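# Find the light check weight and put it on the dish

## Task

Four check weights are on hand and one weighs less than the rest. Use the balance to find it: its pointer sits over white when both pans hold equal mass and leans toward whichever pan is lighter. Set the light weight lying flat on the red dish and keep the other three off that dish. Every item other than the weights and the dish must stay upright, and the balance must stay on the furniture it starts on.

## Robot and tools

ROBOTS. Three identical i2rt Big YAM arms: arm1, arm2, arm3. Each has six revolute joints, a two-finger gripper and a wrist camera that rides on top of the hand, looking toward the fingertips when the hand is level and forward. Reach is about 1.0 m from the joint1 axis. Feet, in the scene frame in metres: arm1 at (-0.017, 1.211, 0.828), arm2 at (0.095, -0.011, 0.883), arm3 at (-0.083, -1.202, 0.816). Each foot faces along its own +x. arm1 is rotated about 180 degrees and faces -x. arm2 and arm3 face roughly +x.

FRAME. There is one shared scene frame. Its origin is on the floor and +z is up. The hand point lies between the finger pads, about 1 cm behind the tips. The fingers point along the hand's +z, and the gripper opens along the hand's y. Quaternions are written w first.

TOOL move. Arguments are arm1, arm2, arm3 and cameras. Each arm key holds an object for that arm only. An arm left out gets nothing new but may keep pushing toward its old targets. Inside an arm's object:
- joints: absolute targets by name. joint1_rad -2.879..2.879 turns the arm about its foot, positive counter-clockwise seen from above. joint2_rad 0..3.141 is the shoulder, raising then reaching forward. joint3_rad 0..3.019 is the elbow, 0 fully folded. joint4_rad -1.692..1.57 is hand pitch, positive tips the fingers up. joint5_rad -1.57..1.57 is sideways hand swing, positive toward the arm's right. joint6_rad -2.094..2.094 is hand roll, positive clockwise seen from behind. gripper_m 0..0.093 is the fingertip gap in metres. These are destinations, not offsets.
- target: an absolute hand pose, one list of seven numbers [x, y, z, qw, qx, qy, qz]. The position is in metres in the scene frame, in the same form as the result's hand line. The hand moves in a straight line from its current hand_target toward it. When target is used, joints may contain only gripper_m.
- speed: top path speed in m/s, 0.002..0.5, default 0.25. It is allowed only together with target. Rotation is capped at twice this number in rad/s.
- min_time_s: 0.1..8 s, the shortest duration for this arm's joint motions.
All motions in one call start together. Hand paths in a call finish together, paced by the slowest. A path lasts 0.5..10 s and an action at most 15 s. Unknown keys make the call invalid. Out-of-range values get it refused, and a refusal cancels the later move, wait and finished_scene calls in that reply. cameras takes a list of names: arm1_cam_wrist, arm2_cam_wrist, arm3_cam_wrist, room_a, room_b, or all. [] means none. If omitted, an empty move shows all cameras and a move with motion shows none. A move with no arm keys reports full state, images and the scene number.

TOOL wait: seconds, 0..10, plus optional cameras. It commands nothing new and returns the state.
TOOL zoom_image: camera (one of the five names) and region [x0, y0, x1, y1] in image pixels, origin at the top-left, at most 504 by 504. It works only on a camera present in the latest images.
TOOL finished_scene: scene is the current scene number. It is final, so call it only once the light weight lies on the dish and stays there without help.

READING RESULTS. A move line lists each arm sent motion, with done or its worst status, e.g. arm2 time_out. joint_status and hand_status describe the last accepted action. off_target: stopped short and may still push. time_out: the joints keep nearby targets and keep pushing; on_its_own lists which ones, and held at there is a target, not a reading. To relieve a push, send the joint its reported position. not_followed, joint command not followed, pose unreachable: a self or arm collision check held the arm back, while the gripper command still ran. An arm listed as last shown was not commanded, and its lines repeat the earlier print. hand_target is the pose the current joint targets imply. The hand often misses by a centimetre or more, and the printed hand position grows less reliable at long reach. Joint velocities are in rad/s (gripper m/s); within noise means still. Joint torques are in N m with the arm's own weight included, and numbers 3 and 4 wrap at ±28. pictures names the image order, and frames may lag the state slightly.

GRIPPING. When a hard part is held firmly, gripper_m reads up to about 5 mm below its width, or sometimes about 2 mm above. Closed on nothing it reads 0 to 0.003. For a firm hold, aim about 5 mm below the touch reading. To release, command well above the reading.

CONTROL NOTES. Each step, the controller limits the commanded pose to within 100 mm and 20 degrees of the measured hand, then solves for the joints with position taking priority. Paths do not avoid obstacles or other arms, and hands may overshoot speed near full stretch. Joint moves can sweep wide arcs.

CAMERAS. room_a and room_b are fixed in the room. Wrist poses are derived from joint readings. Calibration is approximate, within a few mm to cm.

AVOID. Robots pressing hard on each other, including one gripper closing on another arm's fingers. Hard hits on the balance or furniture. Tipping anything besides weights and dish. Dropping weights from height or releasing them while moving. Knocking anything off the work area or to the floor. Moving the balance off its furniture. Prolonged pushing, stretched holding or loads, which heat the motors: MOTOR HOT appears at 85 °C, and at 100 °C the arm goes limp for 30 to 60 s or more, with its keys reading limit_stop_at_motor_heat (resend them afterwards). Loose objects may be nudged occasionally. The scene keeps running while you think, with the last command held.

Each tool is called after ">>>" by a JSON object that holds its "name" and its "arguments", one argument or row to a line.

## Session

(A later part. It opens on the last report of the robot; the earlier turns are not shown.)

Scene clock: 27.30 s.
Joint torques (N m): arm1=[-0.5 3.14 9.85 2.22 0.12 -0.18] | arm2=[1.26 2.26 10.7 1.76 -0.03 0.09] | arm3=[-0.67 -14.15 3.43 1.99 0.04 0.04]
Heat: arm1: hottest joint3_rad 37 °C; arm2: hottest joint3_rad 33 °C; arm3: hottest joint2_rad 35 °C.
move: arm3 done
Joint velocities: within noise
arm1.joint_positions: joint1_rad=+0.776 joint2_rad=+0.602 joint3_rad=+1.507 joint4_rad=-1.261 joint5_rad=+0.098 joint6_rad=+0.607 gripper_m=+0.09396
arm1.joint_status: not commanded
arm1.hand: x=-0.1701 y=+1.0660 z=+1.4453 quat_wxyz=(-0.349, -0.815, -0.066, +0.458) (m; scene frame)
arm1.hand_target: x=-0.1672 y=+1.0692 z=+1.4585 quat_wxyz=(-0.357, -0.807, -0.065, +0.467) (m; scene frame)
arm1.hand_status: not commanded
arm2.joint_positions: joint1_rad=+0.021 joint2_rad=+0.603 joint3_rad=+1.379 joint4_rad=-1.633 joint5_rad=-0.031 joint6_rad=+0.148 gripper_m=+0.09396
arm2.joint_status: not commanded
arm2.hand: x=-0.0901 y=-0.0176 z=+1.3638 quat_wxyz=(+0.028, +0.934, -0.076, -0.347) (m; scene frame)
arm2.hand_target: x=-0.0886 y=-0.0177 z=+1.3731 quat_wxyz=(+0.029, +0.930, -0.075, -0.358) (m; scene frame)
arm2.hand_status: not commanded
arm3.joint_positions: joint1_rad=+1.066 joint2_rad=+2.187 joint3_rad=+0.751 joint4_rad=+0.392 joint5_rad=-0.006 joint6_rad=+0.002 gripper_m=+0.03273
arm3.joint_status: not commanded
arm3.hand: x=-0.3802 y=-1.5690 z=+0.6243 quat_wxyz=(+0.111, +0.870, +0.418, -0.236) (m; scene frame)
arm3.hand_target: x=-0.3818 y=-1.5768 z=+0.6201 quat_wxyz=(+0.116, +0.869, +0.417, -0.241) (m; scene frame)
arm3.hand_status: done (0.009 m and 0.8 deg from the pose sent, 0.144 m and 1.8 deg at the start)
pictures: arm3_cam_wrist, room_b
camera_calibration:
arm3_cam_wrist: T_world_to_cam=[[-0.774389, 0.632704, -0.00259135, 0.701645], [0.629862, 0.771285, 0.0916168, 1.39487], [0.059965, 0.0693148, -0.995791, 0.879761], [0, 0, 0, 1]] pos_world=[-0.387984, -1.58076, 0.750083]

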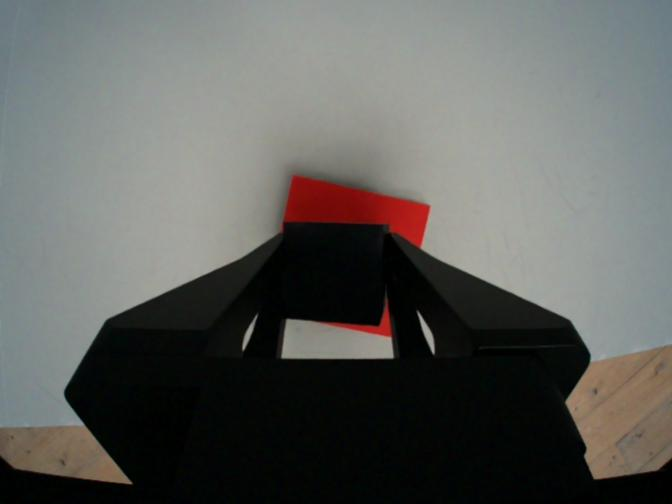

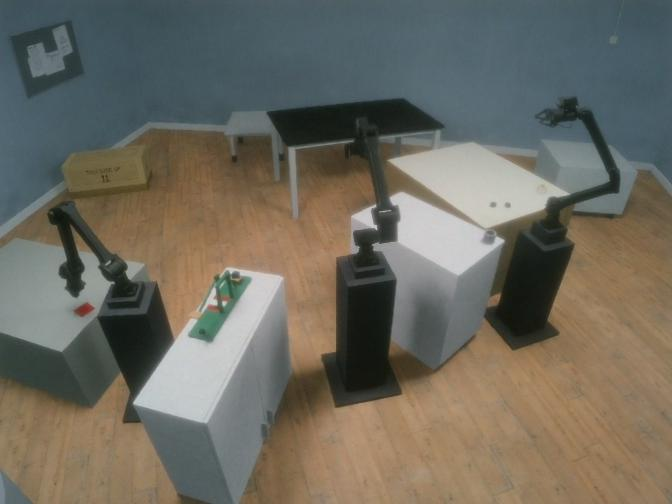

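>>> {"name": "move", "arguments": {
  "arm3": {"target":[-0.376,-1.569,0.548,0.1157,0.8687,0.4171,-0.2409],"speed":0.12},
  "cameras": ["arm3_cam_wrist","room_b"]
}}

>>> {"name": "zoom_image", "arguments": {
  "camera": "room_b",
  "region": [30, 240, 150, 340]
}}

Scene clock: 29.20 s.
Joint torques (N m): arm1=[-0.09 3.02 9.85 2.02 0.06 -0.14] | arm2=[1.55 2.32 10.77 1.8 -0.02 0.09] | arm3=[-0.62 -14.8 1.74 2 0.08 0.05]
Heat: arm1: hottest joint3_rad 37 °C; arm2: hottest joint3_rad 33 °C; arm3: hottest joint2_rad 35 °C.
move: arm3 done
Joint velocities: within noise
arm1, arm2: as last shown
arm3.joint_positions: joint1_rad=+1.067 joint2_rad=+2.410 joint3_rad=+0.820 joint4_rad=+0.554 joint5_rad=-0.006 joint6_rad=+0.004 gripper_m=+0.03273
arm3.joint_status: not commanded
arm3.hand: x=-0.3777 y=-1.5656 z=+0.5543 quat_wxyz=(+0.113, +0.869, +0.418, -0.239) (m; scene frame)
arm3.hand_target: x=-0.3759 y=-1.5688 z=+0.5481 quat_wxyz=(+0.116, +0.869, +0.417, -0.241) (m; scene frame)
arm3.hand_status: done (0.007 m and 0.4 deg from the pose sent, 0.076 m and 0.8 deg at the start)
pictures: arm3_cam_wrist, room_b
camera_calibration:
arm3_cam_wrist: T_world_to_cam=[[-0.774548, 0.632507, -0.00320742, 0.701238], [0.630061, 0.771979, 0.0840941, 1.4025], [0.0556662, 0.063114, -0.996453, 0.798698], [0, 0, 0, 1]] pos_world=[-0.384978, -1.57665, 0.680172]

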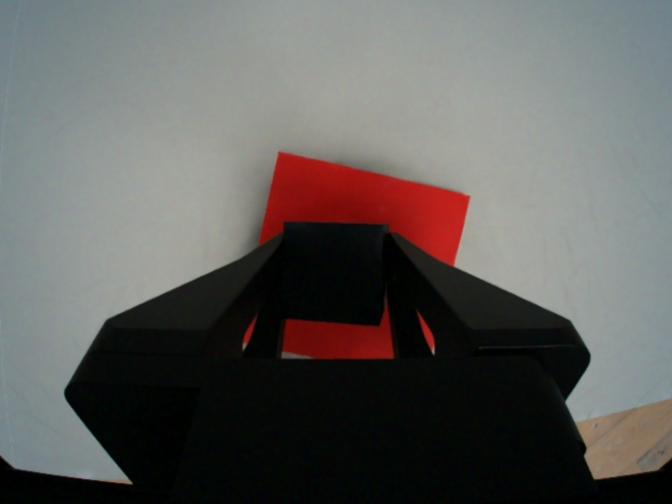

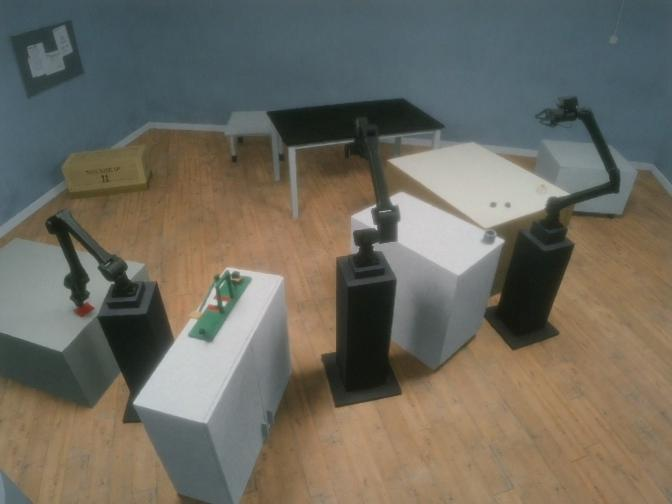

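Scaled by 4.200 from the camera's 672x504 image, which has a finer 960x720 frame.

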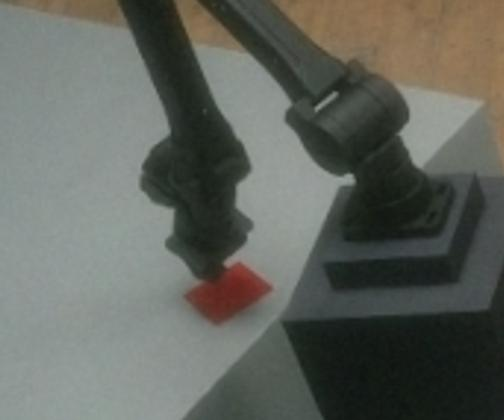

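>>> {"name": "move", "arguments": {
  "arm3": {"target":[-0.374,-1.566,0.525,0.1157,0.8687,0.4171,-0.2409],"speed":0.08}
}}

>>> {"name": "move", "arguments": {
  "arm3": {"target":[-0.374,-1.566,0.516,0.1157,0.8687,0.4171,-0.2409],"speed":0.05},
  "cameras": ["arm3_cam_wrist","room_b"]
}}

>>> {"name": "zoom_image", "arguments": {
  "camera": "room_b",
  "region": [50, 270, 120, 330]
}}

Scene clock: 30.77 s.
Joint torques (N m): arm1=[-0.26 2.61 9.94 2.09 0.09 -0.15] | arm2=[1.55 2.49 10.7 1.77 -0.04 0.09] | arm3=[-0.67 -14.8 1.31 2.03 0.07 0.04]
Heat: arm1: hottest joint3_rad 38 °C; arm2: hottest joint3_rad 34 °C; arm3: hottest joint2_rad 35 °C.
move: arm3 done
Joint velocities: within noise
arm1, arm2: as last shown
arm3.joint_positions: joint1_rad=+1.067 joint2_rad=+2.479 joint3_rad=+0.849 joint4_rad=+0.597 joint5_rad=-0.006 joint6_rad=+0.004 gripper_m=+0.03273
arm3.joint_status: not commanded
arm3.hand: x=-0.3771 y=-1.5644 z=+0.5326 quat_wxyz=(+0.114, +0.869, +0.418, -0.241) (m; scene frame)
arm3.hand_target: x=-0.3739 y=-1.5658 z=+0.5251 quat_wxyz=(+0.116, +0.869, +0.417, -0.241) (m; scene frame)
arm3.hand_status: done (0.008 m and 0.2 deg from the pose sent, 0.030 m and 0.4 deg at the start)
pictures: none

Scene clock: 31.77 s.
Joint torques (N m): arm1=[-0.32 3.02 9.89 2.18 0.08 -0.13] | arm2=[1.61 2.32 10.76 1.77 -0.03 0.09] | arm3=[-0.67 -14.74 1.2 2.1 0.08 0.04]
Heat: arm1: hottest joint3_rad 38 °C; arm2: hottest joint3_rad 34 °C; arm3: hottest joint2_rad 35 °C.
move: arm3 done
Joint velocities: within noise
arm1, arm2: as last shown
arm3.joint_positions: joint1_rad=+1.067 joint2_rad=+2.502 joint3_rad=+0.863 joint4_rad=+0.608 joint5_rad=-0.006 joint6_rad=+0.004 gripper_m=+0.03273
arm3.joint_status: not commanded
arm3.hand: x=-0.3776 y=-1.5650 z=+0.5248 quat_wxyz=(+0.114, +0.869, +0.418, -0.241) (m; scene frame)
arm3.hand_target: x=-0.3738 y=-1.5657 z=+0.5161 quat_wxyz=(+0.116, +0.869, +0.417, -0.241) (m; scene frame)
arm3.hand_status: done (0.010 m and 0.2 deg from the pose sent, 0.017 m and 0.2 deg at the start)
pictures: arm3_cam_wrist, room_b
camera_calibration:
arm3_cam_wrist: T_world_to_cam=[[-0.774529, 0.63253, -0.00323453, 0.700819], [0.630333, 0.772246, 0.0794693, 1.4074], [0.0527645, 0.0595124, -0.996832, 0.76276], [0, 0, 0, 1]] pos_world=[-0.384573, -1.57554, 0.650765]

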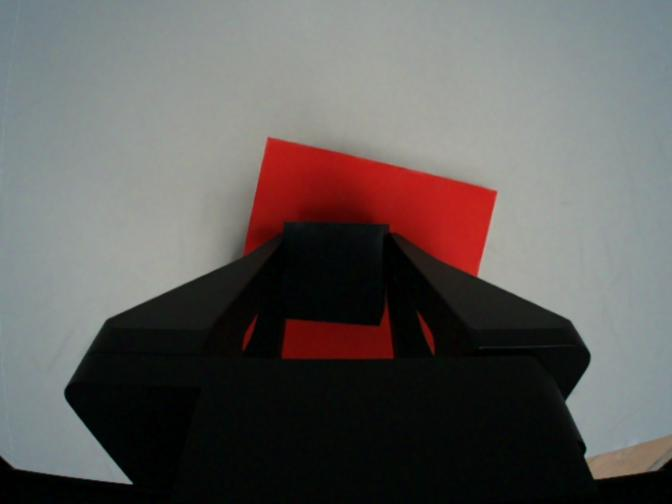

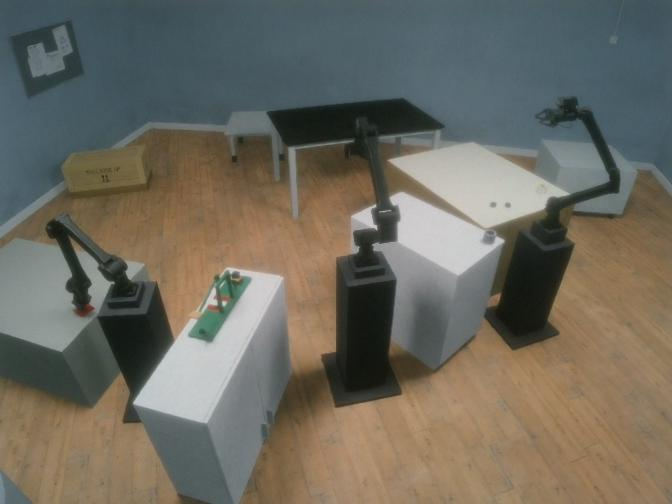

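Scaled by 7.200 from the camera's 672x504 image, which has a finer 960x720 frame.

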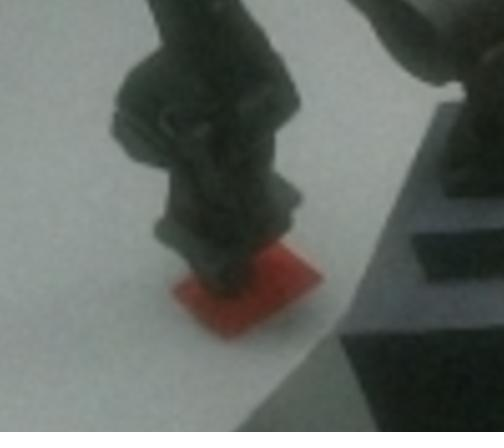

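>>> {"name": "move", "arguments": {
  "arm3": {"target":[-0.374,-1.566,0.510,0.1157,0.8687,0.4171,-0.2409],"speed":0.05},
  "cameras": ["arm3_cam_wrist"]
}}

Scene clock: 32.90 s.
Joint torques (N m): arm1=[-0.56 2.84 9.95 2.22 0.11 -0.14] | arm2=[1.38 2.32 10.73 1.84 -0.02 0.08] | arm3=[-0.56 -13.92 1.55 1.95 0.09 0.03]
Heat: arm1: hottest joint3_rad 38 °C; arm2: hottest joint3_rad 34 °C; arm3: hottest joint2_rad 35 °C.
move: arm3 off_target
Joint velocities: within noise
arm1, arm2: as last shown
arm3.joint_positions: joint1_rad=+1.067 joint2_rad=+2.507 joint3_rad=+0.869 joint4_rad=+0.619 joint5_rad=-0.006 joint6_rad=+0.004 gripper_m=+0.03273
arm3.joint_status: not commanded
arm3.hand: x=-0.3803 y=-1.5683 z=+0.5248 quat_wxyz=(+0.117, +0.867, +0.417, -0.247) (m; scene frame)
arm3.hand_target: x=-0.3739 y=-1.5657 z=+0.5106 quat_wxyz=(+0.116, +0.869, +0.417, -0.241) (m; scene frame)
arm3.hand_status: off_target (0.016 m and 0.7 deg from the pose sent, 0.015 m and 0.2 deg at the start)
pictures: arm3_cam_wrist
camera_calibration:
arm3_cam_wrist: T_world_to_cam=[[-0.77428, 0.632832, -0.00377601, 0.701771], [0.631259, 0.772749, 0.0661157, 1.41976], [0.044758, 0.0488084, -0.997805, 0.743796], [0, 0, 0, 1]] pos_world=[-0.386161, -1.57753, 0.650945]

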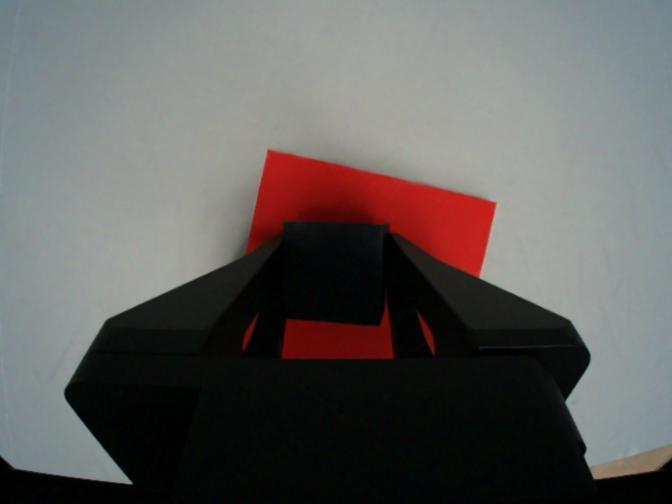

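Contact (z didn't drop). Release and retreat.

>>> {"name": "move", "arguments": {
  "arm3": {"joints":{"gripper_m":0.06}}
}}

>>> {"name": "move", "arguments": {
  "arm3": {"target":[-0.32,-1.50,0.66,0.1157,0.8687,0.4171,-0.2409],"speed":0.2},
  "cameras": ["arm3_cam_wrist","room_b"]
}}

>>> {"name": "zoom_image", "arguments": {
  "camera": "room_b",
  "region": [50, 250, 270, 350]
}}

>>> {"name": "zoom_image", "arguments": {
  "camera": "arm3_cam_wrist",
  "region": [220, 50, 480, 300]
}}

Scene clock: 33.70 s.
Joint torques (N m): arm1=[-0.79 2.78 9.95 2.14 0.08 -0.15] | arm2=[1.61 2.26 10.74 1.76 -0.02 0.1] | arm3=[-0.67 -14.45 1.2 1.94 0.08 0.04]
Heat: arm1: hottest joint3_rad 38 °C; arm2: hottest joint3_rad 34 °C; arm3: hottest joint2_rad 35 °C.
move: arm3 done
Joint velocities: within noise
arm1, arm2: as last shown
arm3.joint_positions: joint1_rad=+1.067 joint2_rad=+2.513 joint3_rad=+0.874 joint4_rad=+0.619 joint5_rad=-0.006 joint6_rad=+0.004 gripper_m=+0.05986
arm3.joint_status: all done
arm3.hand: x=-0.3807 y=-1.5688 z=+0.5229 quat_wxyz=(+0.117, +0.867, +0.417, -0.247) (m; scene frame)
arm3.hand_target: x=-0.3738 y=-1.5656 z=+0.5106 quat_wxyz=(+0.116, +0.869, +0.417, -0.241) (m; scene frame)
arm3.hand_status: not commanded
pictures: none

Scene clock: 35.43 s.
Joint torques (N m): arm1=[-0.32 2.32 10.02 2.25 0.07 -0.14] | arm2=[1.61 2.14 10.71 1.8 -0.04 0.08] | arm3=[-0.56 -13.39 0.53 1.24 0.07 0.03]
Heat: arm1: hottest joint3_rad 38 °C; arm2: hottest joint3_rad 34 °C; arm3: hottest joint2_rad 35 °C.
move: arm3 done
Joint velocities: within noise
arm1, arm2: as last shown
arm3.joint_positions: joint1_rad=+1.067 joint2_rad=+2.052 joint3_rad=+0.475 joint4_rad=+0.548 joint5_rad=-0.006 joint6_rad=+0.004 gripper_m=+0.05993
arm3.joint_status: not commanded
arm3.hand: x=-0.3237 y=-1.4999 z=+0.6570 quat_wxyz=(+0.115, +0.868, +0.417, -0.243) (m; scene frame)
arm3.hand_target: x=-0.3201 y=-1.5000 z=+0.6599 quat_wxyz=(+0.116, +0.869, +0.417, -0.241) (m; scene frame)
arm3.hand_status: done (0.005 m and 0.2 deg from the pose sent, 0.165 m and 0.7 deg at the start)
pictures: arm3_cam_wrist, room_b
camera_calibration:
arm3_cam_wrist: T_world_to_cam=[[-0.774175, 0.632961, -0.00367197, 0.702969], [0.630892, 0.772089, 0.0765045, 1.31449], [0.0512594, 0.0569113, -0.997062, 0.883539], [0, 0, 0, 1]] pos_world=[-0.330371, -1.51014, 0.782961]

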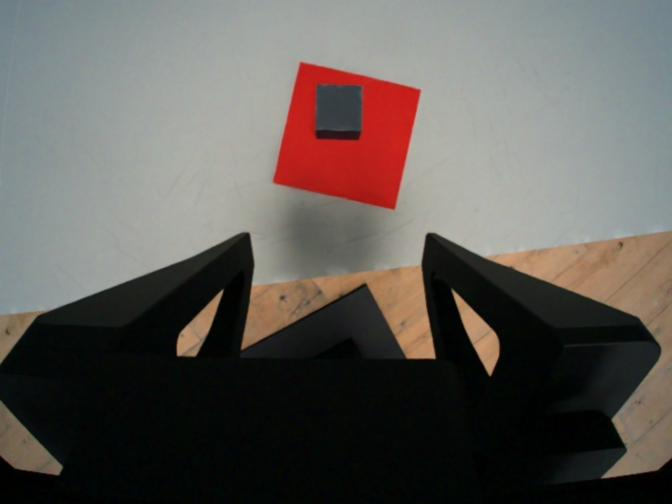

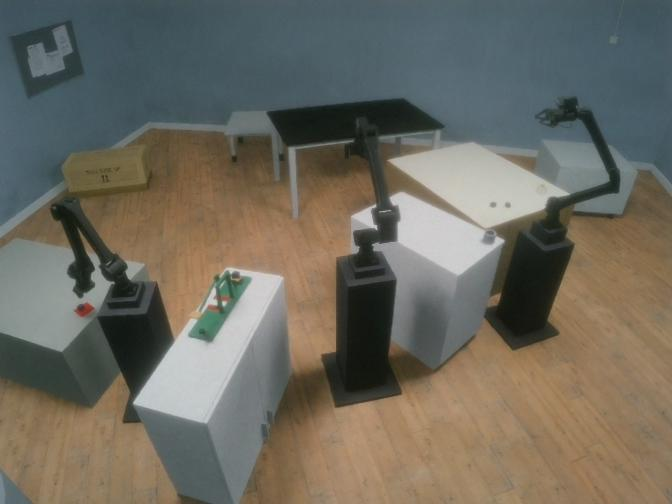

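Scaled by 2.291 from the camera's 672x504 image, which has a finer 960x720 frame.

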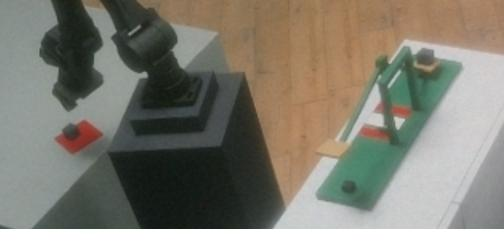

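Scaled by 1.938 from the camera's 672x504 image, which has a finer 960x720 frame.

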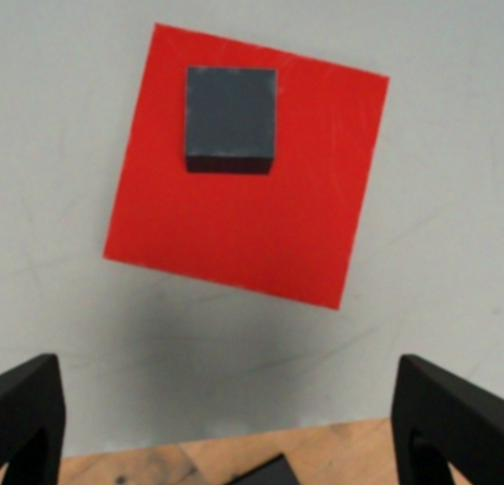

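>>> {"name": "finished_scene", "arguments": {
  "scene": 2
}}

The scene is finished: the task was done.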